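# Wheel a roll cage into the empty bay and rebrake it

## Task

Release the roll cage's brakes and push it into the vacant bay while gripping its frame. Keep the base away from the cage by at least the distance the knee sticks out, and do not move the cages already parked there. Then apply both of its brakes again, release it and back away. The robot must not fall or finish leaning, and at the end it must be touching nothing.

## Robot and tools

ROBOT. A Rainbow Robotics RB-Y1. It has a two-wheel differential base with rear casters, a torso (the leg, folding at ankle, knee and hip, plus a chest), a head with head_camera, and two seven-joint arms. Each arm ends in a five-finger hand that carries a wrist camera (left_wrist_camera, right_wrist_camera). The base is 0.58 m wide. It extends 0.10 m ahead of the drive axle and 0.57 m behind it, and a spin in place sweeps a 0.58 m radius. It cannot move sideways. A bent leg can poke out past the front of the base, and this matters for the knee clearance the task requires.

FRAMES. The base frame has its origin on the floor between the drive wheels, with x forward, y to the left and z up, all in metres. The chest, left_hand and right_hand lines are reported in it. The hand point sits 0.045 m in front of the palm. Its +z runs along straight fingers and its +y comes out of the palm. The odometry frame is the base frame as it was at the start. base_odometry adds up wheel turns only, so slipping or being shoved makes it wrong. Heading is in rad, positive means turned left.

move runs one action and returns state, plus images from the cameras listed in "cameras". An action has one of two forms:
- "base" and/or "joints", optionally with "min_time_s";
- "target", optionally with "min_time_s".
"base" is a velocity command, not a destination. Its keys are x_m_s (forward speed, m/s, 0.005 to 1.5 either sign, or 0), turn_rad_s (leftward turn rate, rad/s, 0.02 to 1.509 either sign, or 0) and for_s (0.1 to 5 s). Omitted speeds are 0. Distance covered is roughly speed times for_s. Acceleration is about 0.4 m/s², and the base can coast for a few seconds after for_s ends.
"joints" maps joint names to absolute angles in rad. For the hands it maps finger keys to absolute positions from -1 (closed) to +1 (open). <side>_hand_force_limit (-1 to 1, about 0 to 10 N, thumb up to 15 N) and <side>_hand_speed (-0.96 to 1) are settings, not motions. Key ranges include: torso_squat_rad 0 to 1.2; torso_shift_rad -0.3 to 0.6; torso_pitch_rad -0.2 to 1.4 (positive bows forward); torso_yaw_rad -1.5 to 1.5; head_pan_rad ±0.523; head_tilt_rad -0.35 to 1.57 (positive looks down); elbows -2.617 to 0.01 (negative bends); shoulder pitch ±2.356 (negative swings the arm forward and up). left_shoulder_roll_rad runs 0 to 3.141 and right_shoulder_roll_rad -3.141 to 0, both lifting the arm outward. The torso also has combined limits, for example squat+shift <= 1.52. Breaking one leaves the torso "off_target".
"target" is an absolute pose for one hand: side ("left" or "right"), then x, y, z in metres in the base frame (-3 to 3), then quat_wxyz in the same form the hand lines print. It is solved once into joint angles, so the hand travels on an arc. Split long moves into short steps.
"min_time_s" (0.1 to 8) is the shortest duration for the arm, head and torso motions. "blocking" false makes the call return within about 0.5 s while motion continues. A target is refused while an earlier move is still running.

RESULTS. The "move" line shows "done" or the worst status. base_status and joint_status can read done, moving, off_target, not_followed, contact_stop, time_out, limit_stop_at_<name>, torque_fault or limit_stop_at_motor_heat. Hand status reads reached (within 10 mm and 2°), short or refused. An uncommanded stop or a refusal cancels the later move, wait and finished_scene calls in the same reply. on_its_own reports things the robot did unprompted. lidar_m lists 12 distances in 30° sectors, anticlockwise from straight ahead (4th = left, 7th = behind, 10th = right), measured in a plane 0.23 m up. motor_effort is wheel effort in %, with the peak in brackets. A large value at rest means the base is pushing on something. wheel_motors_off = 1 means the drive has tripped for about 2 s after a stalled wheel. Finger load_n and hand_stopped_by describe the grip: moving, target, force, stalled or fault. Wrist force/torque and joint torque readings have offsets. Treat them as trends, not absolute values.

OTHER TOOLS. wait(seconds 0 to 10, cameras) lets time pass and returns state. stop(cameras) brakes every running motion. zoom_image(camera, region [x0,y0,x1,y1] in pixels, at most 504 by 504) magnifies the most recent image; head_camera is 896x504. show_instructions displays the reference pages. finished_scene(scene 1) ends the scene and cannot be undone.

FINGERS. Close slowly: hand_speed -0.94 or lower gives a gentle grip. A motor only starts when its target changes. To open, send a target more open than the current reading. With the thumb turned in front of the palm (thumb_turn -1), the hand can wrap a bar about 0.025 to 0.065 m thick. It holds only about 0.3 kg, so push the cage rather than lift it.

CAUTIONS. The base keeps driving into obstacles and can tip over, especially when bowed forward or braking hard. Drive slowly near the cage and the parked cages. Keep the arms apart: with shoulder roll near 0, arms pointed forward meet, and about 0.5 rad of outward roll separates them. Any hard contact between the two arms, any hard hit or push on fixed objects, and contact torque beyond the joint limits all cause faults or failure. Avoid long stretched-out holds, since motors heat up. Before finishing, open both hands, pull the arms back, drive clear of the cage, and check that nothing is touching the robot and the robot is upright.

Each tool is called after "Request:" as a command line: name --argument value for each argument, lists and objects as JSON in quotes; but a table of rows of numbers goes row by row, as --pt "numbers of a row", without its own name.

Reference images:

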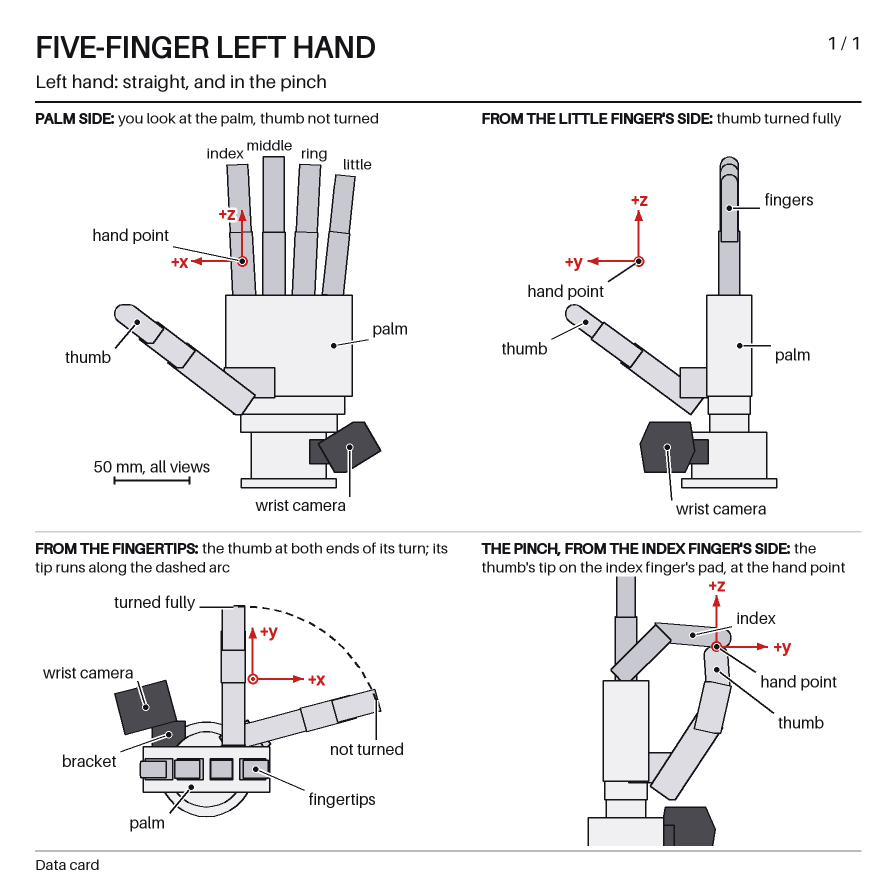

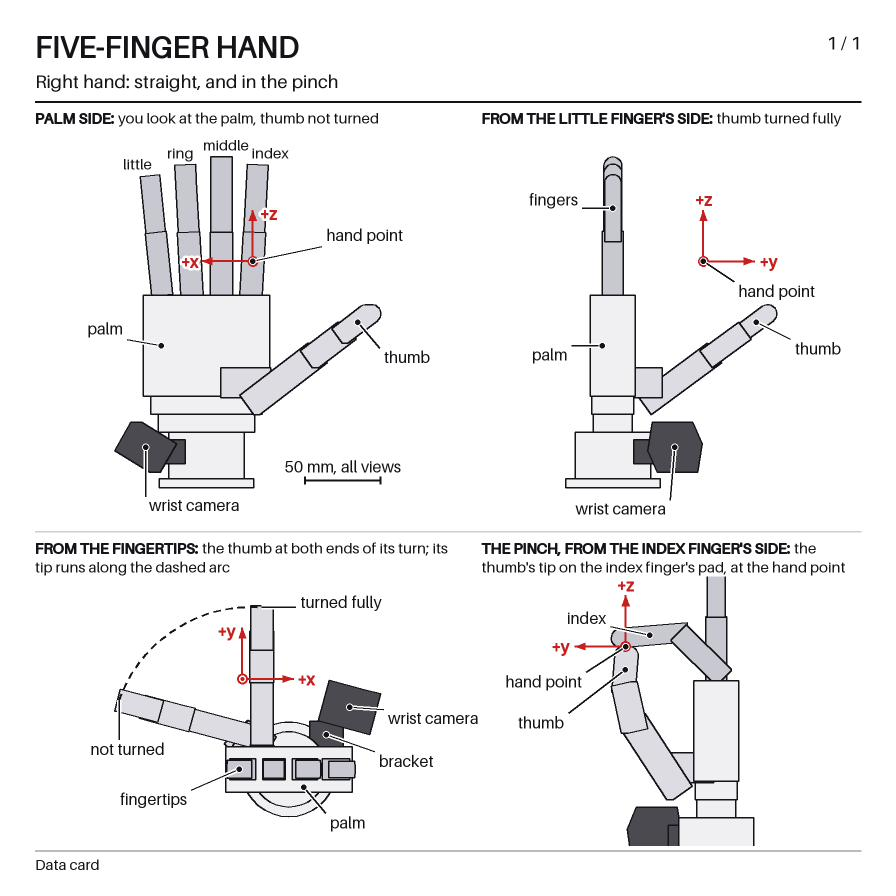

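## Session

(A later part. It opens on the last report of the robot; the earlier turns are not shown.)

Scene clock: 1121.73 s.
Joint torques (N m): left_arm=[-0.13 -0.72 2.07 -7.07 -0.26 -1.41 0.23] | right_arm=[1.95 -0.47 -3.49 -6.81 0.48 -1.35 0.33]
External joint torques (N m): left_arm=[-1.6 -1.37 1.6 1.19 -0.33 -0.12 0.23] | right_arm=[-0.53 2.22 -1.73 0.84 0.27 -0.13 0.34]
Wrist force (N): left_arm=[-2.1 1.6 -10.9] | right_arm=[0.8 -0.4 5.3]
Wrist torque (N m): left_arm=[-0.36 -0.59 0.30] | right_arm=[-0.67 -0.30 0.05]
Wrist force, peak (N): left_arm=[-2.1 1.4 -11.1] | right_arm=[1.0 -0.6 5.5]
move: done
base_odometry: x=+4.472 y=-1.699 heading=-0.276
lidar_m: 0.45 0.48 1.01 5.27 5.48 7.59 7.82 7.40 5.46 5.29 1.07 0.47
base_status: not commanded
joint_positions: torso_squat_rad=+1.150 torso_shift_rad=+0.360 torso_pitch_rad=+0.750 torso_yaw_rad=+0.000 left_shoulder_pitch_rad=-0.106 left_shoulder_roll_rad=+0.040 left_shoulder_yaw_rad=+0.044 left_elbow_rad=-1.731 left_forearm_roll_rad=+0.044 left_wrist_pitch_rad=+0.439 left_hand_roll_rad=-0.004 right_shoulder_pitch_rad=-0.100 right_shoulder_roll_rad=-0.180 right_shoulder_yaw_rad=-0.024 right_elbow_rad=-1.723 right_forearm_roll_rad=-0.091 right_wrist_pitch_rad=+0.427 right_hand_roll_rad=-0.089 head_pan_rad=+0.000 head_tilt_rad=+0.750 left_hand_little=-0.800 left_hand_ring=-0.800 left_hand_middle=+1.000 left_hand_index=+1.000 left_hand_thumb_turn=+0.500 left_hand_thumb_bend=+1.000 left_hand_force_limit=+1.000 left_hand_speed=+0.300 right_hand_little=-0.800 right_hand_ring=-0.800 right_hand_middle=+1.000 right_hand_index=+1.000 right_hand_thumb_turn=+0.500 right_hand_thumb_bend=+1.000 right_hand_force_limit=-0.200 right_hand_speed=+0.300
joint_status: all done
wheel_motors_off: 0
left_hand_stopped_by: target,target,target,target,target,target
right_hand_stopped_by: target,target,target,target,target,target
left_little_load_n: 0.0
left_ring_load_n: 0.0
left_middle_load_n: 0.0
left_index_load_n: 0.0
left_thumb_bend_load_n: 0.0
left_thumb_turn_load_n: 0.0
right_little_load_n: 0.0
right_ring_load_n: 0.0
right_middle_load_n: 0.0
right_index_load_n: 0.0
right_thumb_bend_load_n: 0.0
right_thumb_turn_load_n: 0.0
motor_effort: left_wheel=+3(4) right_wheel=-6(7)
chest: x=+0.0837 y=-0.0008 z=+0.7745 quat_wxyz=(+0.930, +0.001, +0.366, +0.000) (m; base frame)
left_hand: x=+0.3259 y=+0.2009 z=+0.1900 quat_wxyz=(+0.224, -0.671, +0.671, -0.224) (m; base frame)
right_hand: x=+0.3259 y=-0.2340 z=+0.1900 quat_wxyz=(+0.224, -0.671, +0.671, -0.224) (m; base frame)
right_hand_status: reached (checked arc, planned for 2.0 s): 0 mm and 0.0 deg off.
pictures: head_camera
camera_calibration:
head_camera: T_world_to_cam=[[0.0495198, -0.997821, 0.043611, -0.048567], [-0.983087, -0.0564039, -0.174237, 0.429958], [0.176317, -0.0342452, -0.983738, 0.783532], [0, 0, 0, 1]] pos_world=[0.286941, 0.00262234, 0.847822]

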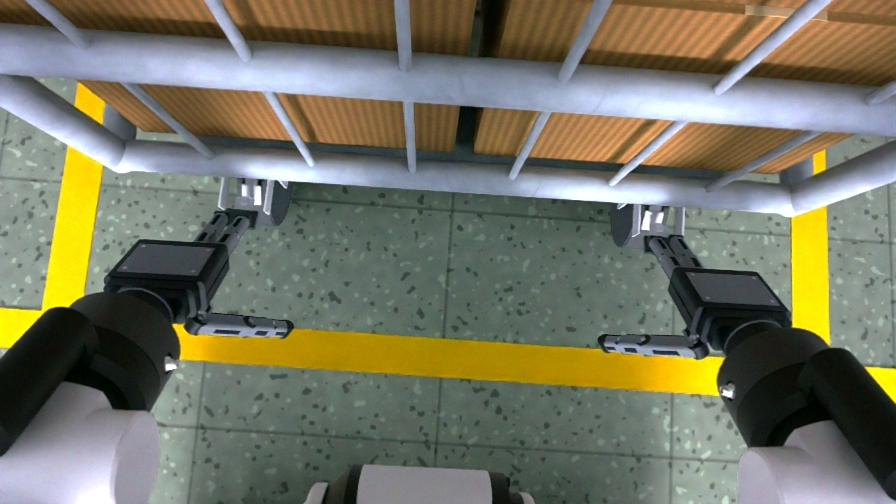

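Request:
move --target '{"side":"left","x":0.326,"y":0.196,"z":0.178,"quat_wxyz":[0.2236,-0.6708,0.6708,-0.2236]}' --min_time_s 1.5

Request:
move --target '{"side":"left","x":0.326,"y":0.196,"z":0.170,"quat_wxyz":[0.2236,-0.6708,0.6708,-0.2236]}' --min_time_s 1.5 --cameras '["head_camera"]'

Request:
zoom_image --camera "head_camera" --region '[150, 150, 350, 320]'

Scene clock: 1125.20 s.
Joint torques (N m): left_arm=[-0.47 -1.28 2.26 -6.8 -0.2 -1.42 0.14] | right_arm=[1.57 -0.13 -3.36 -6.73 0.56 -1.41 0.37]
External joint torques (N m): left_arm=[-1.71 -1.68 1.96 1.26 -0.27 -0.12 0.14] | right_arm=[-0.91 2.56 -1.6 0.93 0.35 -0.2 0.38]
Wrist force (N): left_arm=[-2.1 1.3 -10.6] | right_arm=[0.9 -0.2 5.2]
Wrist torque (N m): left_arm=[-0.40 -0.55 0.31] | right_arm=[-0.64 -0.30 0.07]
Wrist force, peak (N): left_arm=[-1.8 1.7 -11.2] | right_arm=[1.0 -0.4 5.5]
move: done
base_odometry: x=+4.472 y=-1.699 heading=-0.276
lidar_m: 0.45 0.47 1.01 5.26 5.47 7.58 7.82 7.40 5.46 5.30 1.06 0.47
base_status: not commanded
joint_positions: torso_squat_rad=+1.150 torso_shift_rad=+0.360 torso_pitch_rad=+0.750 torso_yaw_rad=+0.000 left_shoulder_pitch_rad=-0.134 left_shoulder_roll_rad=+0.025 left_shoulder_yaw_rad=+0.049 left_elbow_rad=-1.666 left_forearm_roll_rad=+0.028 left_wrist_pitch_rad=+0.399 left_hand_roll_rad=-0.004 right_shoulder_pitch_rad=-0.100 right_shoulder_roll_rad=-0.180 right_shoulder_yaw_rad=-0.024 right_elbow_rad=-1.723 right_forearm_roll_rad=-0.091 right_wrist_pitch_rad=+0.427 right_hand_roll_rad=-0.089 head_pan_rad=+0.000 head_tilt_rad=+0.750 left_hand_little=-0.800 left_hand_ring=-0.800 left_hand_middle=+1.000 left_hand_index=+1.000 left_hand_thumb_turn=+0.500 left_hand_thumb_bend=+1.000 left_hand_force_limit=+1.000 left_hand_speed=+0.300 right_hand_little=-0.800 right_hand_ring=-0.800 right_hand_middle=+1.000 right_hand_index=+1.000 right_hand_thumb_turn=+0.500 right_hand_thumb_bend=+1.000 right_hand_force_limit=-0.200 right_hand_speed=+0.300
joint_status: all done
wheel_motors_off: 0
left_hand_stopped_by: target,target,target,target,target,target
right_hand_stopped_by: target,target,target,target,target,target
left_little_load_n: 0.0
left_ring_load_n: 0.0
left_middle_load_n: 0.0
left_index_load_n: 0.0
left_thumb_bend_load_n: 0.0
left_thumb_turn_load_n: 0.0
right_little_load_n: 0.0
right_ring_load_n: 0.0
right_middle_load_n: 0.0
right_index_load_n: 0.0
right_thumb_bend_load_n: -0.5
right_thumb_turn_load_n: 0.0
motor_effort: left_wheel=+3(4) right_wheel=-6(7)
chest: x=+0.0837 y=-0.0008 z=+0.7745 quat_wxyz=(+0.930, +0.001, +0.366, +0.000) (m; base frame)
left_hand: x=+0.3259 y=+0.1959 z=+0.1780 quat_wxyz=(+0.224, -0.671, +0.671, -0.224) (m; base frame)
left_hand_status: reached (checked arc, planned for 1.5 s): 0 mm and 0.0 deg off.
right_hand: x=+0.3259 y=-0.2340 z=+0.1900 quat_wxyz=(+0.224, -0.671, +0.671, -0.224) (m; base frame)
pictures: none

Scene clock: 1127.03 s.
Joint torques (N m): left_arm=[-0.48 1.08 2.27 -6.67 -0.24 -1.41 0.18] | right_arm=[1.42 -0.63 -3.23 -6.76 0.42 -1.32 0.52]
External joint torques (N m): left_arm=[-1.61 0.68 1.98 1.25 -0.31 -0.11 0.18] | right_arm=[-1.06 2.06 -1.48 0.89 0.22 -0.1 0.52]
Wrist force (N): left_arm=[-1.7 1.2 -10.8] | right_arm=[0.8 -0.4 5.4]
Wrist torque (N m): left_arm=[-0.41 -0.62 0.34] | right_arm=[-0.69 -0.30 0.04]
Wrist force, peak (N): left_arm=[-2.2 0.2 -16.5] | right_arm=[1.0 0.0 5.5]
move: done
base_odometry: x=+4.472 y=-1.699 heading=-0.276
lidar_m: 0.44 0.46 1.02 5.27 5.48 7.59 7.82 7.41 5.46 5.29 1.07 0.47
base_status: not commanded
joint_positions: torso_squat_rad=+1.150 torso_shift_rad=+0.360 torso_pitch_rad=+0.750 torso_yaw_rad=+0.000 left_shoulder_pitch_rad=-0.151 left_shoulder_roll_rad=+0.026 left_shoulder_yaw_rad=+0.053 left_elbow_rad=-1.624 left_forearm_roll_rad=+0.027 left_wrist_pitch_rad=+0.374 left_hand_roll_rad=-0.003 right_shoulder_pitch_rad=-0.100 right_shoulder_roll_rad=-0.180 right_shoulder_yaw_rad=-0.024 right_elbow_rad=-1.723 right_forearm_roll_rad=-0.091 right_wrist_pitch_rad=+0.427 right_hand_roll_rad=-0.089 head_pan_rad=+0.000 head_tilt_rad=+0.750 left_hand_little=-0.800 left_hand_ring=-0.800 left_hand_middle=+1.000 left_hand_index=+1.000 left_hand_thumb_turn=+0.500 left_hand_thumb_bend=+1.000 left_hand_force_limit=+1.000 left_hand_speed=+0.300 right_hand_little=-0.800 right_hand_ring=-0.800 right_hand_middle=+1.000 right_hand_index=+1.000 right_hand_thumb_turn=+0.500 right_hand_thumb_bend=+1.000 right_hand_force_limit=-0.200 right_hand_speed=+0.300
joint_status: all done
wheel_motors_off: 0
left_hand_stopped_by: target,target,target,target,target,target
right_hand_stopped_by: target,target,target,target,target,target
left_little_load_n: 0.0
left_ring_load_n: 0.0
left_middle_load_n: 0.0
left_index_load_n: 0.0
left_thumb_bend_load_n: 0.0
left_thumb_turn_load_n: 0.0
right_little_load_n: 0.0
right_ring_load_n: 0.0
right_middle_load_n: 0.0
right_index_load_n: 0.0
right_thumb_bend_load_n: 0.0
right_thumb_turn_load_n: 0.0
motor_effort: left_wheel=+2(4) right_wheel=-6(7)
chest: x=+0.0837 y=-0.0008 z=+0.7745 quat_wxyz=(+0.930, +0.001, +0.366, +0.000) (m; base frame)
left_hand: x=+0.3256 y=+0.1957 z=+0.1706 quat_wxyz=(+0.223, -0.671, +0.671, -0.224) (m; base frame)
left_hand_status: reached (checked arc, planned for 1.5 s): 1 mm and 0.0 deg off.
right_hand: x=+0.3259 y=-0.2340 z=+0.1900 quat_wxyz=(+0.224, -0.671, +0.671, -0.224) (m; base frame)
pictures: head_camera
camera_calibration:
head_camera: T_world_to_cam=[[0.0495198, -0.997821, 0.043611, -0.048567], [-0.983087, -0.0564039, -0.174237, 0.429958], [0.176317, -0.0342452, -0.983738, 0.783532], [0, 0, 0, 1]] pos_world=[0.286941, 0.00262234, 0.847822]

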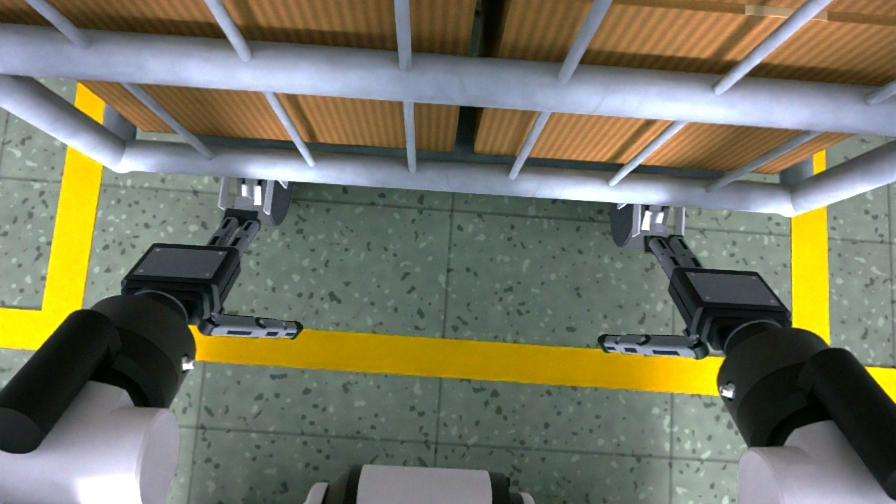

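Scaled by 2.520 from the camera's 896x504 image, which has a finer 1280x720 frame.

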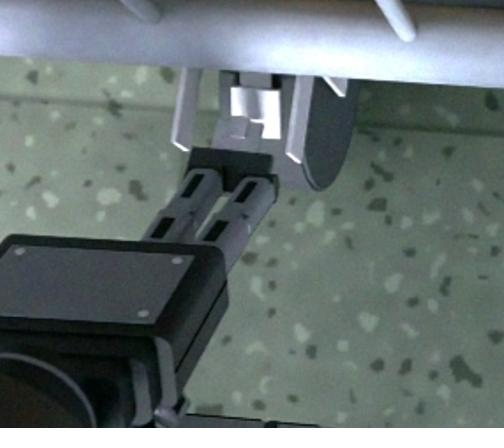

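Request:
move --target '{"side":"left","x":0.330,"y":0.196,"z":0.162,"quat_wxyz":[0.2236,-0.6708,0.6708,-0.2236]}' --min_time_s 1.5 --cameras '["head_camera"]'

Request:
zoom_image --camera "head_camera" --region '[150, 150, 350, 320]'

Scene clock: 1128.97 s.
Joint torques (N m): left_arm=[-5.88 1.8 2.81 -3.73 -0.41 -1.05 0.18] | right_arm=[1.8 -0.98 -3.25 -6.7 0.49 -1.33 0.35]
External joint torques (N m): left_arm=[-6.71 1.37 2.53 4.07 -0.47 0.25 0.17] | right_arm=[-0.67 1.71 -1.5 0.96 0.28 -0.12 0.35]
Wrist force (N): left_arm=[-1.1 0.3 -47.3] | right_arm=[1.3 -0.3 4.9]
Wrist torque (N m): left_arm=[1.83 -1.27 0.40] | right_arm=[-0.65 -0.36 0.08]
Wrist force, peak (N): left_arm=[-2.1 -0.2 -58.9] | right_arm=[1.0 -0.4 5.5]
move: done
base_odometry: x=+4.472 y=-1.699 heading=-0.276
lidar_m: 0.45 0.46 1.02 5.26 5.48 7.58 7.82 7.40 5.46 5.29 1.06 0.46
base_status: not commanded
joint_positions: torso_squat_rad=+1.150 torso_shift_rad=+0.360 torso_pitch_rad=+0.750 torso_yaw_rad=+0.000 left_shoulder_pitch_rad=-0.180 left_shoulder_roll_rad=+0.028 left_shoulder_yaw_rad=+0.061 left_elbow_rad=-1.575 left_forearm_roll_rad=+0.025 left_wrist_pitch_rad=+0.354 left_hand_roll_rad=+0.000 right_shoulder_pitch_rad=-0.100 right_shoulder_roll_rad=-0.180 right_shoulder_yaw_rad=-0.024 right_elbow_rad=-1.722 right_forearm_roll_rad=-0.091 right_wrist_pitch_rad=+0.427 right_hand_roll_rad=-0.089 head_pan_rad=+0.000 head_tilt_rad=+0.750 left_hand_little=-0.800 left_hand_ring=-0.800 left_hand_middle=+1.000 left_hand_index=+1.000 left_hand_thumb_turn=+0.500 left_hand_thumb_bend=+1.000 left_hand_force_limit=+1.000 left_hand_speed=+0.300 right_hand_little=-0.800 right_hand_ring=-0.800 right_hand_middle=+1.000 right_hand_index=+1.000 right_hand_thumb_turn=+0.500 right_hand_thumb_bend=+1.000 right_hand_force_limit=-0.200 right_hand_speed=+0.300
joint_status: all done
wheel_motors_off: 0
left_hand_stopped_by: target,target,target,target,target,target
right_hand_stopped_by: target,target,target,target,target,target
left_little_load_n: 0.0
left_ring_load_n: 0.0
left_middle_load_n: -1.0
left_index_load_n: 0.0
left_thumb_bend_load_n: 0.0
left_thumb_turn_load_n: 0.0
right_little_load_n: 0.0
right_ring_load_n: 0.0
right_middle_load_n: 0.5
right_index_load_n: 0.0
right_thumb_bend_load_n: 0.0
right_thumb_turn_load_n: 0.0
motor_effort: left_wheel=+8(9) right_wheel=-5(7)
chest: x=+0.0835 y=-0.0008 z=+0.7746 quat_wxyz=(+0.931, +0.001, +0.366, +0.000) (m; base frame)
left_hand: x=+0.3292 y=+0.1959 z=+0.1632 quat_wxyz=(+0.223, -0.671, +0.671, -0.223) (m; base frame)
left_hand_status: reached (checked arc, planned for 1.5 s): 1 mm and 0.0 deg off.
right_hand: x=+0.3261 y=-0.2338 z=+0.1902 quat_wxyz=(+0.224, -0.671, +0.671, -0.224) (m; base frame)
pictures: head_camera
camera_calibration:
head_camera: T_world_to_cam=[[0.0497212, -0.997817, 0.0434694, -0.048508], [-0.982986, -0.0565947, -0.174742, 0.430216], [0.176821, -0.0340415, -0.983654, 0.783643], [0, 0, 0, 1]] pos_world=[0.286744, 0.00262222, 0.848119]

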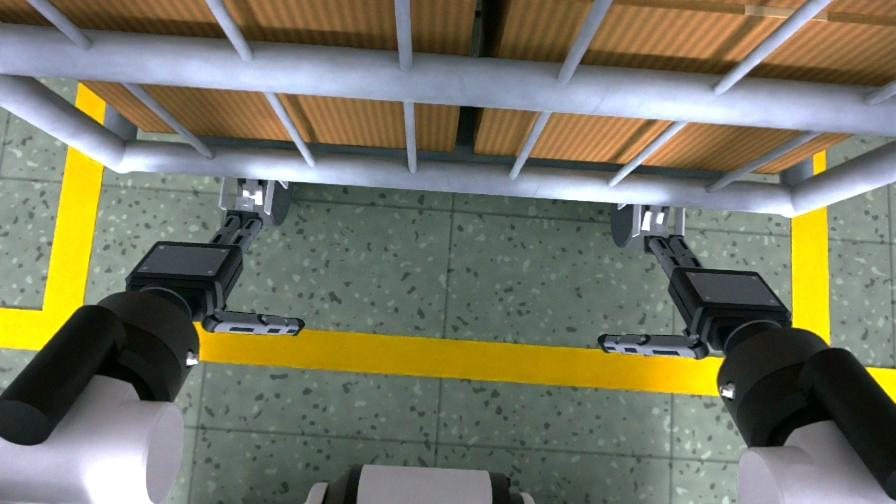

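Scaled by 2.520 from the camera's 896x504 image, which has a finer 1280x720 frame.

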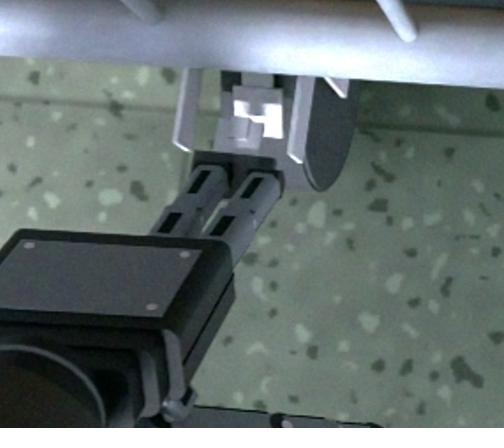

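Request:
move --target '{"side":"left","x":0.330,"y":0.196,"z":0.154,"quat_wxyz":[0.2236,-0.6708,0.6708,-0.2236]}' --min_time_s 1.5 --cameras '["head_camera"]'

Request:
zoom_image --camera "head_camera" --region '[150, 150, 350, 320]'

Scene clock: 1132.50 s.
Joint torques (N m): left_arm=[-9.56 2.43 3.46 5.25 -0.74 2.53 -0.03] | right_arm=[1.3 -1.02 -2.51 -6.75 0.44 -1.63 0.31]
External joint torques (N m): left_arm=[-10.21 1.97 3.17 12.9 -0.81 3.83 -0.04] | right_arm=[-1.12 1.66 -0.76 0.92 0.24 -0.41 0.31]
Wrist force (N): left_arm=[-0.4 -10.5 -111.3] | right_arm=[0.6 -0.4 5.4]
Wrist torque (N m): left_arm=[6.29 -2.58 0.64] | right_arm=[-0.68 -0.26 0.05]
Wrist force, peak (N): left_arm=[-0.9 -10.9 -112.1] | right_arm=[1.0 -0.2 5.6]
move: done
base_odometry: x=+4.472 y=-1.699 heading=-0.276
lidar_m: 0.44 0.47 1.01 5.27 5.48 7.59 7.82 7.40 5.46 5.30 1.07 0.47
base_status: not commanded
joint_positions: torso_squat_rad=+1.150 torso_shift_rad=+0.359 torso_pitch_rad=+0.748 torso_yaw_rad=+0.001 left_shoulder_pitch_rad=-0.201 left_shoulder_roll_rad=+0.030 left_shoulder_yaw_rad=+0.066 left_elbow_rad=-1.528 left_forearm_roll_rad=+0.025 left_wrist_pitch_rad=+0.324 left_hand_roll_rad=+0.001 right_shoulder_pitch_rad=-0.100 right_shoulder_roll_rad=-0.180 right_shoulder_yaw_rad=-0.024 right_elbow_rad=-1.722 right_forearm_roll_rad=-0.091 right_wrist_pitch_rad=+0.427 right_hand_roll_rad=-0.089 head_pan_rad=+0.000 head_tilt_rad=+0.750 left_hand_little=-0.800 left_hand_ring=-0.800 left_hand_middle=+1.000 left_hand_index=+1.000 left_hand_thumb_turn=+0.500 left_hand_thumb_bend=+1.000 left_hand_force_limit=+1.000 left_hand_speed=+0.300 right_hand_little=-0.800 right_hand_ring=-0.800 right_hand_middle=+1.000 right_hand_index=+1.000 right_hand_thumb_turn=+0.500 right_hand_thumb_bend=+1.000 right_hand_force_limit=-0.200 right_hand_speed=+0.300
joint_status: all done
wheel_motors_off: 0
left_hand_stopped_by: target,target,target,target,target,target
right_hand_stopped_by: target,target,target,target,target,target
left_little_load_n: -0.5
left_ring_load_n: 0.0
left_middle_load_n: 1.5
left_index_load_n: 0.0
left_thumb_bend_load_n: 0.0
left_thumb_turn_load_n: 0.0
right_little_load_n: 0.0
right_ring_load_n: 0.0
right_middle_load_n: 0.0
right_index_load_n: 0.0
right_thumb_bend_load_n: 0.0
right_thumb_turn_load_n: 0.0
motor_effort: left_wheel=+15(15) right_wheel=-4(6)
chest: x=+0.0830 y=-0.0009 z=+0.7749 quat_wxyz=(+0.931, +0.001, +0.365, +0.000) (m; base frame)
left_hand: x=+0.3300 y=+0.1960 z=+0.1562 quat_wxyz=(+0.224, -0.671, +0.670, -0.224) (m; base frame)
left_hand_status: reached (checked arc, planned for 1.5 s): 2 mm and 0.1 deg off.
right_hand: x=+0.3265 y=-0.2336 z=+0.1907 quat_wxyz=(+0.224, -0.671, +0.670, -0.224) (m; base frame)
pictures: head_camera
camera_calibration:
head_camera: T_world_to_cam=[[0.0498414, -0.997829, 0.0430576, -0.048283], [-0.982746, -0.0566852, -0.17606, 0.430764], [0.178118, -0.0335396, -0.983437, 0.783673], [0, 0, 0, 1]] pos_world=[0.286151, 0.00252382, 0.848612]

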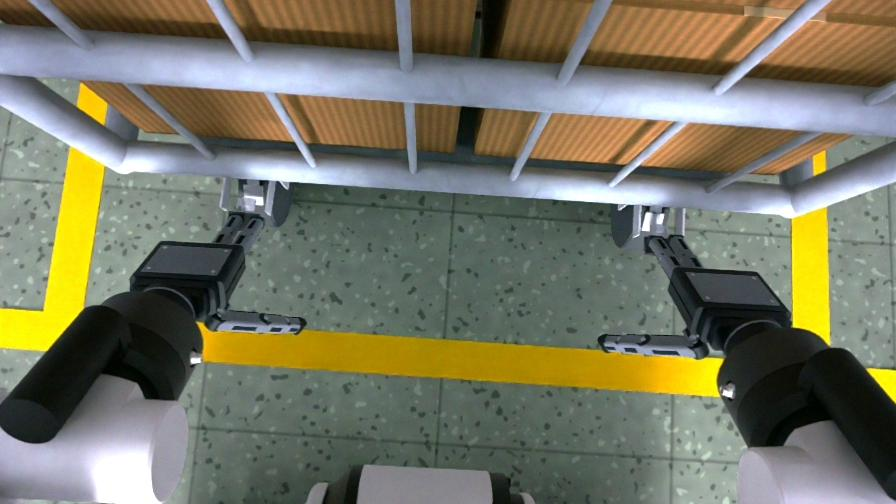

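Scaled by 2.520 from the camera's 896x504 image, which has a finer 1280x720 frame.

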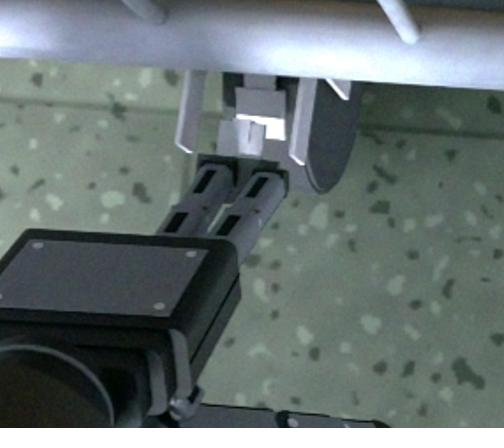

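Request:
move --target '{"side":"left","x":0.326,"y":0.196,"z":0.147,"quat_wxyz":[0.2236,-0.6708,0.6708,-0.2236]}' --min_time_s 1.5 --cameras '["head_camera"]'

Request:
zoom_image --camera "head_camera" --region '[150, 150, 350, 320]'

Scene clock: 1134.57 s.
Joint torques (N m): left_arm=[-1.45 0.66 2.33 6.78 -0.08 4.66 0.08] | right_arm=[1.88 -1.57 -2.68 -7.12 0.41 -1.23 0.5]
External joint torques (N m): left_arm=[-2.12 0.22 2.05 14.25 -0.14 5.96 0.07] | right_arm=[-0.56 1.12 -0.93 0.55 0.21 -0.01 0.5]
Wrist force (N): left_arm=[-1.8 -16.0 -80.8] | right_arm=[0.9 -0.3 5.2]
Wrist torque (N m): left_arm=[5.12 -2.09 0.66] | right_arm=[-0.66 -0.30 0.06]
Wrist force, peak (N): left_arm=[-0.3 -10.9 -111.8] | right_arm=[1.1 -0.3 5.6]
move: done
base_odometry: x=+4.472 y=-1.699 heading=-0.276
lidar_m: 0.45 0.47 1.02 5.27 5.49 7.58 7.82 7.41 5.46 5.28 1.06 0.47
base_status: not commanded
joint_positions: torso_squat_rad=+1.150 torso_shift_rad=+0.359 torso_pitch_rad=+0.749 torso_yaw_rad=+0.000 left_shoulder_pitch_rad=-0.212 left_shoulder_roll_rad=+0.031 left_shoulder_yaw_rad=+0.068 left_elbow_rad=-1.485 left_forearm_roll_rad=+0.025 left_wrist_pitch_rad=+0.291 left_hand_roll_rad=+0.001 right_shoulder_pitch_rad=-0.100 right_shoulder_roll_rad=-0.180 right_shoulder_yaw_rad=-0.024 right_elbow_rad=-1.722 right_forearm_roll_rad=-0.091 right_wrist_pitch_rad=+0.427 right_hand_roll_rad=-0.089 head_pan_rad=+0.000 head_tilt_rad=+0.750 left_hand_little=-0.800 left_hand_ring=-0.800 left_hand_middle=+1.000 left_hand_index=+1.000 left_hand_thumb_turn=+0.500 left_hand_thumb_bend=+1.000 left_hand_force_limit=+1.000 left_hand_speed=+0.300 right_hand_little=-0.800 right_hand_ring=-0.800 right_hand_middle=+1.000 right_hand_index=+1.000 right_hand_thumb_turn=+0.500 right_hand_thumb_bend=+1.000 right_hand_force_limit=-0.200 right_hand_speed=+0.300
joint_status: all done
wheel_motors_off: 0
left_hand_stopped_by: target,target,target,target,target,target
right_hand_stopped_by: target,target,target,target,target,target
left_little_load_n: 0.0
left_ring_load_n: 0.0
left_middle_load_n: 3.0
left_index_load_n: 0.0
left_thumb_bend_load_n: 0.0
left_thumb_turn_load_n: 0.0
right_little_load_n: 0.0
right_ring_load_n: 0.0
right_middle_load_n: 0.0
right_index_load_n: 0.0
right_thumb_bend_load_n: 0.0
right_thumb_turn_load_n: 0.0
motor_effort: left_wheel=+8(15) right_wheel=-5(7)
chest: x=+0.0832 y=-0.0009 z=+0.7748 quat_wxyz=(+0.931, +0.001, +0.366, +0.000) (m; base frame)
left_hand: x=+0.3272 y=+0.1956 z=+0.1487 quat_wxyz=(+0.225, -0.670, +0.671, -0.225) (m; base frame)
left_hand_status: reached (checked arc, planned for 1.5 s): 2 mm and 0.2 deg off.
right_hand: x=+0.3264 y=-0.2337 z=+0.1906 quat_wxyz=(+0.224, -0.671, +0.671, -0.224) (m; base frame)
pictures: head_camera
camera_calibration:
head_camera: T_world_to_cam=[[0.0497123, -0.997824, 0.0433161, -0.0484719], [-0.982826, -0.0565898, -0.175643, 0.430609], [0.177712, -0.0338406, -0.983501, 0.783713], [0, 0, 0, 1]] pos_world=[0.286349, 0.00252306, 0.848515]

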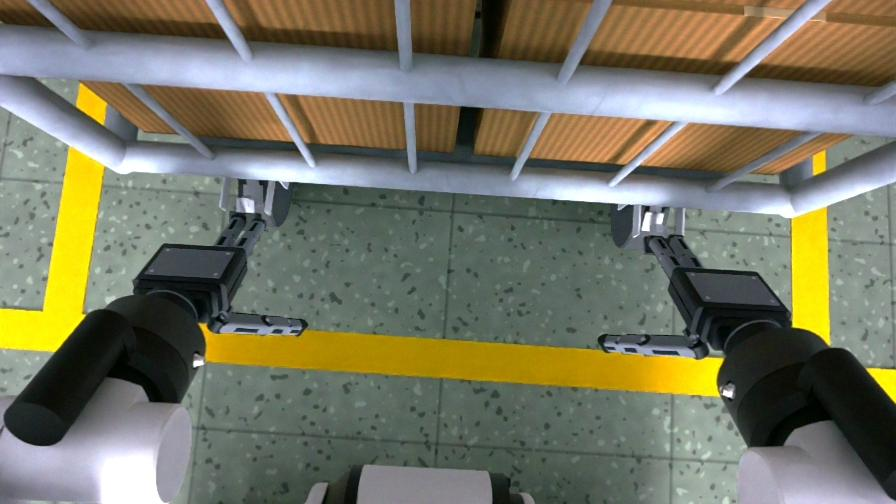

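Scaled by 2.520 from the camera's 896x504 image, which has a finer 1280x720 frame.

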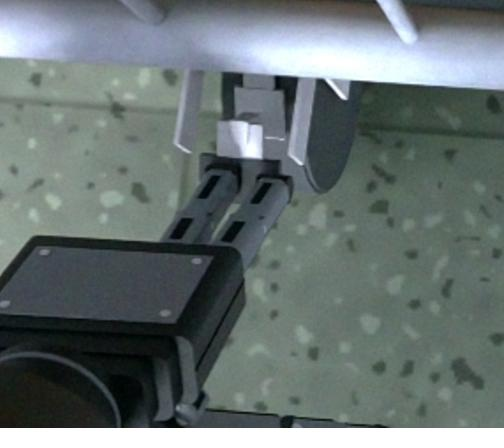

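Request:
move --target '{"side":"left","x":0.325,"y":0.196,"z":0.139,"quat_wxyz":[0.2236,-0.6708,0.6708,-0.2236]}' --min_time_s 1.5 --cameras '["head_camera"]'

Request:
zoom_image --camera "head_camera" --region '[150, 150, 350, 320]'

Scene clock: 1136.50 s.
Joint torques (N m): left_arm=[-13.53 4.16 5.31 21.13 -1.24 10.79 -0.1] | right_arm=[2.13 -1.41 -2.74 -7.32 0.34 -1.4 0.49]
External joint torques (N m): left_arm=[-14.09 3.68 5.02 28.43 -1.3 12.1 -0.11] | right_arm=[-0.23 1.25 -1.01 0.37 0.14 -0.18 0.5]
Wrist force (N): left_arm=[2.5 -33.7 -215.5] | right_arm=[0.8 -0.4 5.3]
Wrist torque (N m): left_arm=[14.51 -4.56 1.28] | right_arm=[-0.68 -0.30 0.05]
Wrist force, peak (N): left_arm=[2.3 -34.0 -216.0] | right_arm=[0.9 -0.1 5.6]
move: done
base_odometry: x=+4.472 y=-1.698 heading=-0.275
lidar_m: 0.45 0.47 1.01 5.27 5.48 7.60 7.82 7.40 5.46 5.29 1.06 0.47
base_status: not commanded
joint_positions: torso_squat_rad=+1.150 torso_shift_rad=+0.358 torso_pitch_rad=+0.746 torso_yaw_rad=+0.001 left_shoulder_pitch_rad=-0.227 left_shoulder_roll_rad=+0.032 left_shoulder_yaw_rad=+0.072 left_elbow_rad=-1.441 left_forearm_roll_rad=+0.024 left_wrist_pitch_rad=+0.258 left_hand_roll_rad=+0.003 right_shoulder_pitch_rad=-0.100 right_shoulder_roll_rad=-0.180 right_shoulder_yaw_rad=-0.024 right_elbow_rad=-1.722 right_forearm_roll_rad=-0.091 right_wrist_pitch_rad=+0.427 right_hand_roll_rad=-0.089 head_pan_rad=+0.000 head_tilt_rad=+0.750 left_hand_little=-0.800 left_hand_ring=-0.800 left_hand_middle=+1.001 left_hand_index=+1.000 left_hand_thumb_turn=+0.500 left_hand_thumb_bend=+1.000 left_hand_force_limit=+1.000 left_hand_speed=+0.300 right_hand_little=-0.800 right_hand_ring=-0.800 right_hand_middle=+1.000 right_hand_index=+1.000 right_hand_thumb_turn=+0.500 right_hand_thumb_bend=+1.000 right_hand_force_limit=-0.200 right_hand_speed=+0.300
joint_status: all done
wheel_motors_off: 0
left_hand_stopped_by: target,target,target,target,target,target
right_hand_stopped_by: target,target,target,target,target,target
left_little_load_n: 0.0
left_ring_load_n: 0.0
left_middle_load_n: 6.0
left_index_load_n: 0.0
left_thumb_bend_load_n: 0.0
left_thumb_turn_load_n: 0.0
right_little_load_n: 0.5
right_ring_load_n: 0.5
right_middle_load_n: 0.0
right_index_load_n: 0.0
right_thumb_bend_load_n: 0.0
right_thumb_turn_load_n: 0.0
motor_effort: left_wheel=+25(27) right_wheel=+0(6)
chest: x=+0.0822 y=-0.0012 z=+0.7754 quat_wxyz=(+0.931, +0.002, +0.364, +0.001) (m; base frame)
left_hand: x=+0.3269 y=+0.1960 z=+0.1433 quat_wxyz=(+0.227, -0.670, +0.670, -0.226) (m; base frame)
left_hand_status: reached (checked arc, planned for 1.5 s): 5 mm and 0.5 deg off.
right_hand: x=+0.3270 y=-0.2332 z=+0.1916 quat_wxyz=(+0.226, -0.670, +0.670, -0.224) (m; base frame)
pictures: head_camera
camera_calibration:
head_camera: T_world_to_cam=[[0.0500092, -0.997861, 0.0421028, -0.0478081], [-0.98232, -0.0567575, -0.178397, 0.431814], [0.180405, -0.032437, -0.983057, 0.783831], [0, 0, 0, 1]] pos_world=[0.285164, 0.00222796, 0.849598]

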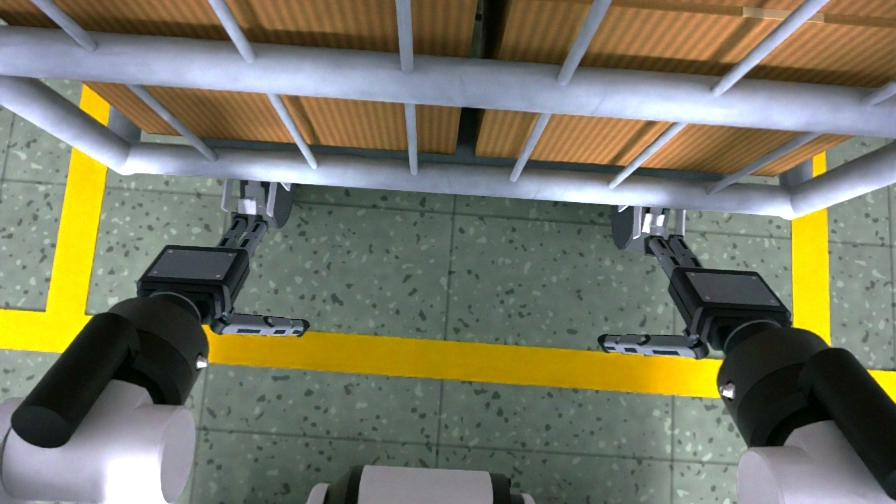

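Scaled by 2.520 from the camera's 896x504 image, which has a finer 1280x720 frame.

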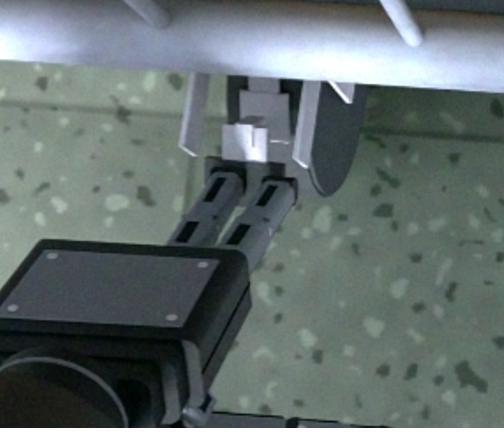

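Request:
move --target '{"side":"left","x":0.325,"y":0.196,"z":0.146,"quat_wxyz":[0.2236,-0.6708,0.6708,-0.2236]}' --min_time_s 1

Request:
move --target '{"side":"left","x":0.325,"y":0.196,"z":0.155,"quat_wxyz":[0.2236,-0.6708,0.6708,-0.2236]}' --min_time_s 1 --cameras '["head_camera"]'

Request:
zoom_image --camera "head_camera" --region '[150, 150, 350, 320]'

Scene clock: 1137.93 s.
Joint torques (N m): left_arm=[-2.78 1.85 0.26 10.61 -0.37 7.28 -0.39] | right_arm=[2.69 -0.94 -2.8 -7.27 0.39 -1.42 0.39]
External joint torques (N m): left_arm=[-3.42 1.38 -0.02 18.01 -0.43 8.59 -0.39] | right_arm=[0.3 1.73 -1.06 0.41 0.18 -0.2 0.39]
Wrist force (N): left_arm=[-1.1 -23.1 -119.0] | right_arm=[0.9 -0.3 5.2]
Wrist torque (N m): left_arm=[7.91 -2.76 0.82] | right_arm=[-0.67 -0.31 0.06]
Wrist force, peak (N): left_arm=[2.6 -34.6 -215.9] | right_arm=[1.1 -0.5 5.4]
move: done
base_odometry: x=+4.472 y=-1.698 heading=-0.276
lidar_m: 0.45 0.47 1.01 5.27 5.48 7.59 7.83 7.39 5.46 5.29 1.05 0.46
base_status: not commanded
joint_positions: torso_squat_rad=+1.150 torso_shift_rad=+0.359 torso_pitch_rad=+0.747 torso_yaw_rad=+0.001 left_shoulder_pitch_rad=-0.217 left_shoulder_roll_rad=+0.032 left_shoulder_yaw_rad=+0.069 left_elbow_rad=-1.468 left_forearm_roll_rad=+0.026 left_wrist_pitch_rad=+0.278 left_hand_roll_rad=+0.002 right_shoulder_pitch_rad=-0.100 right_shoulder_roll_rad=-0.180 right_shoulder_yaw_rad=-0.024 right_elbow_rad=-1.722 right_forearm_roll_rad=-0.091 right_wrist_pitch_rad=+0.427 right_hand_roll_rad=-0.089 head_pan_rad=+0.000 head_tilt_rad=+0.750 left_hand_little=-0.800 left_hand_ring=-0.800 left_hand_middle=+1.001 left_hand_index=+1.000 left_hand_thumb_turn=+0.500 left_hand_thumb_bend=+1.000 left_hand_force_limit=+1.000 left_hand_speed=+0.300 right_hand_little=-0.800 right_hand_ring=-0.800 right_hand_middle=+1.000 right_hand_index=+1.000 right_hand_thumb_turn=+0.500 right_hand_thumb_bend=+1.000 right_hand_force_limit=-0.200 right_hand_speed=+0.300
joint_status: all done
wheel_motors_off: 0
left_hand_stopped_by: target,target,target,target,target,target
right_hand_stopped_by: target,target,target,target,target,target
left_little_load_n: 0.0
left_ring_load_n: 0.0
left_middle_load_n: 4.0
left_index_load_n: 0.0
left_thumb_bend_load_n: 0.0
left_thumb_turn_load_n: 0.0
right_little_load_n: 0.0
right_ring_load_n: 0.0
right_middle_load_n: 0.0
right_index_load_n: 0.0
right_thumb_bend_load_n: 0.0
right_thumb_turn_load_n: 0.0
motor_effort: left_wheel=+21(27) right_wheel=+0(1)
chest: x=+0.0826 y=-0.0011 z=+0.7751 quat_wxyz=(+0.931, +0.001, +0.365, +0.000) (m; base frame)
left_hand: x=+0.3268 y=+0.1956 z=+0.1468 quat_wxyz=(+0.225, -0.670, +0.670, -0.226) (m; base frame)
left_hand_status: reached (checked arc, planned for 1.0 s): 2 mm and 0.3 deg off.
right_hand: x=+0.3267 y=-0.2334 z=+0.1911 quat_wxyz=(+0.225, -0.671, +0.670, -0.224) (m; base frame)
pictures: none

Scene clock: 1139.27 s.
Joint torques (N m): left_arm=[1.34 -0.79 -1.03 -7.78 0.15 -0.82 -0.17] | right_arm=[2.45 -1.26 -3.31 -7.23 0.27 -1.24 0.4]
External joint torques (N m): left_arm=[0.47 -1.23 -1.31 -0.22 0.09 0.47 -0.17] | right_arm=[-0.01 1.43 -1.56 0.44 0.07 -0.02 0.4]
Wrist force (N): left_arm=[-2.1 2.9 -10.5] | right_arm=[1.0 -0.1 5.2]
Wrist torque (N m): left_arm=[-0.14 -0.56 0.09] | right_arm=[-0.62 -0.32 0.07]
Wrist force, peak (N): left_arm=[-1.1 -22.9 -118.4] | right_arm=[0.8 -0.4 5.6]
move: done
base_odometry: x=+4.472 y=-1.699 heading=-0.276
lidar_m: 0.44 0.47 1.02 5.27 5.49 7.58 7.83 7.40 5.46 5.29 1.07 0.46
base_status: not commanded
joint_positions: torso_squat_rad=+1.150 torso_shift_rad=+0.360 torso_pitch_rad=+0.750 torso_yaw_rad=+0.000 left_shoulder_pitch_rad=-0.193 left_shoulder_roll_rad=+0.030 left_shoulder_yaw_rad=+0.063 left_elbow_rad=-1.520 left_forearm_roll_rad=+0.027 left_wrist_pitch_rad=+0.311 left_hand_roll_rad=+0.001 right_shoulder_pitch_rad=-0.100 right_shoulder_roll_rad=-0.180 right_shoulder_yaw_rad=-0.024 right_elbow_rad=-1.722 right_forearm_roll_rad=-0.091 right_wrist_pitch_rad=+0.427 right_hand_roll_rad=-0.089 head_pan_rad=+0.000 head_tilt_rad=+0.750 left_hand_little=-0.800 left_hand_ring=-0.800 left_hand_middle=+1.000 left_hand_index=+1.000 left_hand_thumb_turn=+0.500 left_hand_thumb_bend=+1.000 left_hand_force_limit=+1.000 left_hand_speed=+0.300 right_hand_little=-0.800 right_hand_ring=-0.800 right_hand_middle=+1.000 right_hand_index=+1.000 right_hand_thumb_turn=+0.500 right_hand_thumb_bend=+1.000 right_hand_force_limit=-0.200 right_hand_speed=+0.300
joint_status: all done
wheel_motors_off: 0
left_hand_stopped_by: target,target,target,target,target,target
right_hand_stopped_by: target,target,target,target,target,target
left_little_load_n: 0.0
left_ring_load_n: 0.0
left_middle_load_n: 0.0
left_index_load_n: 0.0
left_thumb_bend_load_n: 0.0
left_thumb_turn_load_n: 0.0
right_little_load_n: 0.0
right_ring_load_n: 0.0
right_middle_load_n: 0.0
right_index_load_n: 0.0
right_thumb_bend_load_n: -0.5
right_thumb_turn_load_n: 0.0
motor_effort: left_wheel=+8(21) right_wheel=-1(2)
chest: x=+0.0835 y=-0.0008 z=+0.7746 quat_wxyz=(+0.931, +0.001, +0.366, +0.000) (m; base frame)
left_hand: x=+0.3248 y=+0.1957 z=+0.1531 quat_wxyz=(+0.223, -0.671, +0.671, -0.224) (m; base frame)
left_hand_status: reached (checked arc, planned for 1.0 s): 2 mm and 0.1 deg off.
right_hand: x=+0.3261 y=-0.2339 z=+0.1902 quat_wxyz=(+0.224, -0.671, +0.671, -0.224) (m; base frame)
pictures: head_camera
camera_calibration:
head_camera: T_world_to_cam=[[0.0496242, -0.997822, 0.0434493, -0.0485581], [-0.983009, -0.0564924, -0.174648, 0.430119], [0.176723, -0.0340443, -0.983672, 0.783585], [0, 0, 0, 1]] pos_world=[0.286743, 0.00252272, 0.84802]

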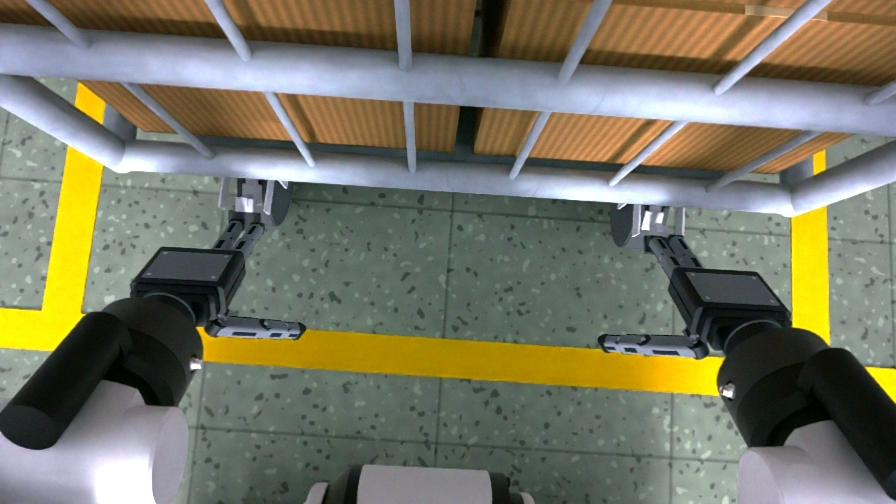

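Scaled by 2.520 from the camera's 896x504 image, which has a finer 1280x720 frame.

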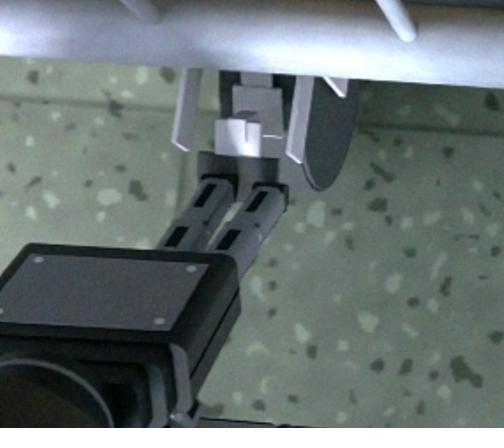

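Request:
move --target '{"side":"left","x":0.318,"y":0.200,"z":0.240,"quat_wxyz":[0.2236,-0.6708,0.6708,-0.2236]}' --min_time_s 2

Request:
move --target '{"side":"right","x":0.326,"y":-0.229,"z":0.172,"quat_wxyz":[0.2236,-0.6708,0.6708,-0.2236]}' --min_time_s 2 --cameras '["head_camera"]'

Request:
zoom_image --camera "head_camera" --region '[570, 170, 770, 340]'

Request:
zoom_image --camera "head_camera" --region '[150, 150, 350, 320]'

Scene clock: 1141.77 s.
Joint torques (N m): left_arm=[2.38 -0.74 -0.69 -9.13 0.31 -1.03 -0.17] | right_arm=[2.87 -1.3 -2.76 -7.28 0.34 -1.52 0.5]
External joint torques (N m): left_arm=[-0.04 -1.3 -1.15 -0.2 0.23 0.26 -0.17] | right_arm=[0.4 1.39 -1.01 0.38 0.14 -0.31 0.5]
Wrist force (N): left_arm=[-2.4 3.0 -11.0] | right_arm=[0.7 -0.5 5.2]
Wrist torque (N m): left_arm=[-0.13 -0.53 0.11] | right_arm=[-0.69 -0.27 0.05]
Wrist force, peak (N): left_arm=[-2.1 3.2 -11.3] | right_arm=[0.9 -0.3 5.6]
move: done
base_odometry: x=+4.472 y=-1.699 heading=-0.276
lidar_m: 0.45 0.48 1.00 5.27 5.49 7.59 7.82 7.40 5.47 5.29 1.07 0.47
base_status: not commanded
joint_positions: torso_squat_rad=+1.150 torso_shift_rad=+0.360 torso_pitch_rad=+0.750 torso_yaw_rad=+0.000 left_shoulder_pitch_rad=+0.015 left_shoulder_roll_rad=+0.028 left_shoulder_yaw_rad=+0.016 left_elbow_rad=-1.988 left_forearm_roll_rad=+0.048 left_wrist_pitch_rad=+0.580 left_hand_roll_rad=-0.014 right_shoulder_pitch_rad=-0.100 right_shoulder_roll_rad=-0.180 right_shoulder_yaw_rad=-0.024 right_elbow_rad=-1.722 right_forearm_roll_rad=-0.091 right_wrist_pitch_rad=+0.427 right_hand_roll_rad=-0.089 head_pan_rad=+0.000 head_tilt_rad=+0.750 left_hand_little=-0.800 left_hand_ring=-0.800 left_hand_middle=+1.000 left_hand_index=+1.000 left_hand_thumb_turn=+0.500 left_hand_thumb_bend=+1.000 left_hand_force_limit=+1.000 left_hand_speed=+0.300 right_hand_little=-0.800 right_hand_ring=-0.800 right_hand_middle=+1.000 right_hand_index=+1.000 right_hand_thumb_turn=+0.500 right_hand_thumb_bend=+1.000 right_hand_force_limit=-0.200 right_hand_speed=+0.300
joint_status: all done
wheel_motors_off: 0
left_hand_stopped_by: target,target,target,target,target,target
right_hand_stopped_by: target,target,target,target,target,target
left_little_load_n: 0.0
left_ring_load_n: 0.0
left_middle_load_n: 0.0
left_index_load_n: 0.0
left_thumb_bend_load_n: 0.0
left_thumb_turn_load_n: 0.0
right_little_load_n: 0.0
right_ring_load_n: 0.5
right_middle_load_n: 0.0
right_index_load_n: 0.0
right_thumb_bend_load_n: -0.5
right_thumb_turn_load_n: 0.0
motor_effort: left_wheel=+8(9) right_wheel=-2(2)
chest: x=+0.0835 y=-0.0008 z=+0.7746 quat_wxyz=(+0.931, +0.001, +0.366, +0.000) (m; base frame)
left_hand: x=+0.3182 y=+0.2002 z=+0.2397 quat_wxyz=(+0.224, -0.671, +0.671, -0.224) (m; base frame)
left_hand_status: reached (checked arc, planned for 2.0 s): 0 mm and 0.1 deg off.
right_hand: x=+0.3261 y=-0.2339 z=+0.1902 quat_wxyz=(+0.224, -0.671, +0.671, -0.224) (m; base frame)
pictures: none

Scene clock: 1144.10 s.
Joint torques (N m): left_arm=[2.55 -0.84 -0.78 -8.97 0.41 -0.93 -0.17] | right_arm=[1.32 -0.84 -3.18 -6.51 0.65 -1.48 0.43]
External joint torques (N m): left_arm=[0.12 -1.41 -1.23 -0.04 0.32 0.37 -0.17] | right_arm=[-0.81 1.63 -1.65 0.88 0.45 -0.27 0.43]
Wrist force (N): left_arm=[-2.1 2.8 -11.0] | right_arm=[0.8 -0.3 5.2]
Wrist torque (N m): left_arm=[-0.14 -0.56 0.11] | right_arm=[-0.65 -0.30 0.05]
Wrist force, peak (N): left_arm=[-2.4 2.9 -11.3] | right_arm=[0.9 -0.5 5.7]
move: done
base_odometry: x=+4.472 y=-1.699 heading=-0.276
lidar_m: 0.45 0.47 1.01 5.27 5.48 7.59 7.82 7.40 5.47 5.29 1.06 0.47
base_status: not commanded
joint_positions: torso_squat_rad=+1.150 torso_shift_rad=+0.360 torso_pitch_rad=+0.750 torso_yaw_rad=+0.000 left_shoulder_pitch_rad=+0.015 left_shoulder_roll_rad=+0.028 left_shoulder_yaw_rad=+0.016 left_elbow_rad=-1.988 left_forearm_roll_rad=+0.048 left_wrist_pitch_rad=+0.580 left_hand_roll_rad=-0.014 right_shoulder_pitch_rad=-0.141 right_shoulder_roll_rad=-0.161 right_shoulder_yaw_rad=-0.026 right_elbow_rad=-1.625 right_forearm_roll_rad=-0.074 right_wrist_pitch_rad=+0.370 right_hand_roll_rad=-0.087 head_pan_rad=+0.000 head_tilt_rad=+0.750 left_hand_little=-0.800 left_hand_ring=-0.800 left_hand_middle=+1.000 left_hand_index=+1.000 left_hand_thumb_turn=+0.500 left_hand_thumb_bend=+1.000 left_hand_force_limit=+1.000 left_hand_speed=+0.300 right_hand_little=-0.800 right_hand_ring=-0.800 right_hand_middle=+1.000 right_hand_index=+1.000 right_hand_thumb_turn=+0.500 right_hand_thumb_bend=+1.000 right_hand_force_limit=-0.200 right_hand_speed=+0.300
joint_status: all done
wheel_motors_off: 0
left_hand_stopped_by: target,target,target,target,target,target
right_hand_stopped_by: target,target,target,target,target,target
left_little_load_n: 0.0
left_ring_load_n: 0.0
left_middle_load_n: 0.0
left_index_load_n: 0.0
left_thumb_bend_load_n: 0.0
left_thumb_turn_load_n: 0.0
right_little_load_n: 0.0
right_ring_load_n: 0.0
right_middle_load_n: 0.0
right_index_load_n: 0.0
right_thumb_bend_load_n: 0.0
right_thumb_turn_load_n: 0.0
motor_effort: left_wheel=+7(8) right_wheel=-2(2)
chest: x=+0.0835 y=-0.0008 z=+0.7746 quat_wxyz=(+0.931, +0.001, +0.366, +0.000) (m; base frame)
left_hand: x=+0.3182 y=+0.2002 z=+0.2397 quat_wxyz=(+0.224, -0.671, +0.671, -0.224) (m; base frame)
right_hand: x=+0.3259 y=-0.2290 z=+0.1721 quat_wxyz=(+0.224, -0.671, +0.671, -0.223) (m; base frame)
right_hand_status: reached (checked arc, planned for 2.0 s): 0 mm and 0.0 deg off.
pictures: head_camera
camera_calibration:
head_camera: T_world_to_cam=[[0.0496089, -0.997819, 0.0435479, -0.0486377], [-0.98301, -0.0564946, -0.174643, 0.430115], [0.176722, -0.0341442, -0.983668, 0.783583], [0, 0, 0, 1]] pos_world=[0.286743, 0.0025223, 0.84802]

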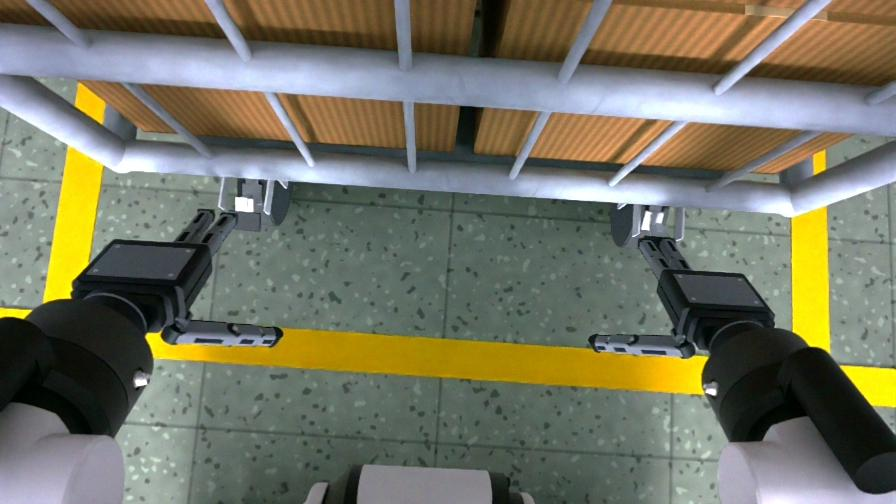

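Scaled by 2.520 from the camera's 896x504 image, which has a finer 1280x720 frame.

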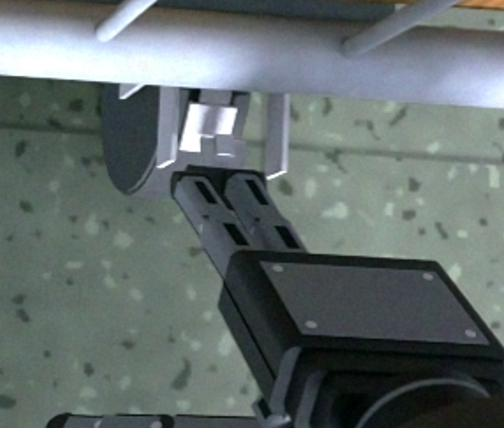

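Scaled by 2.520 from the camera's 896x504 image, which has a finer 1280x720 frame.

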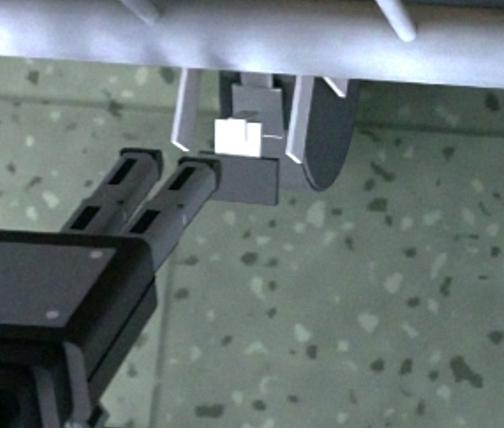

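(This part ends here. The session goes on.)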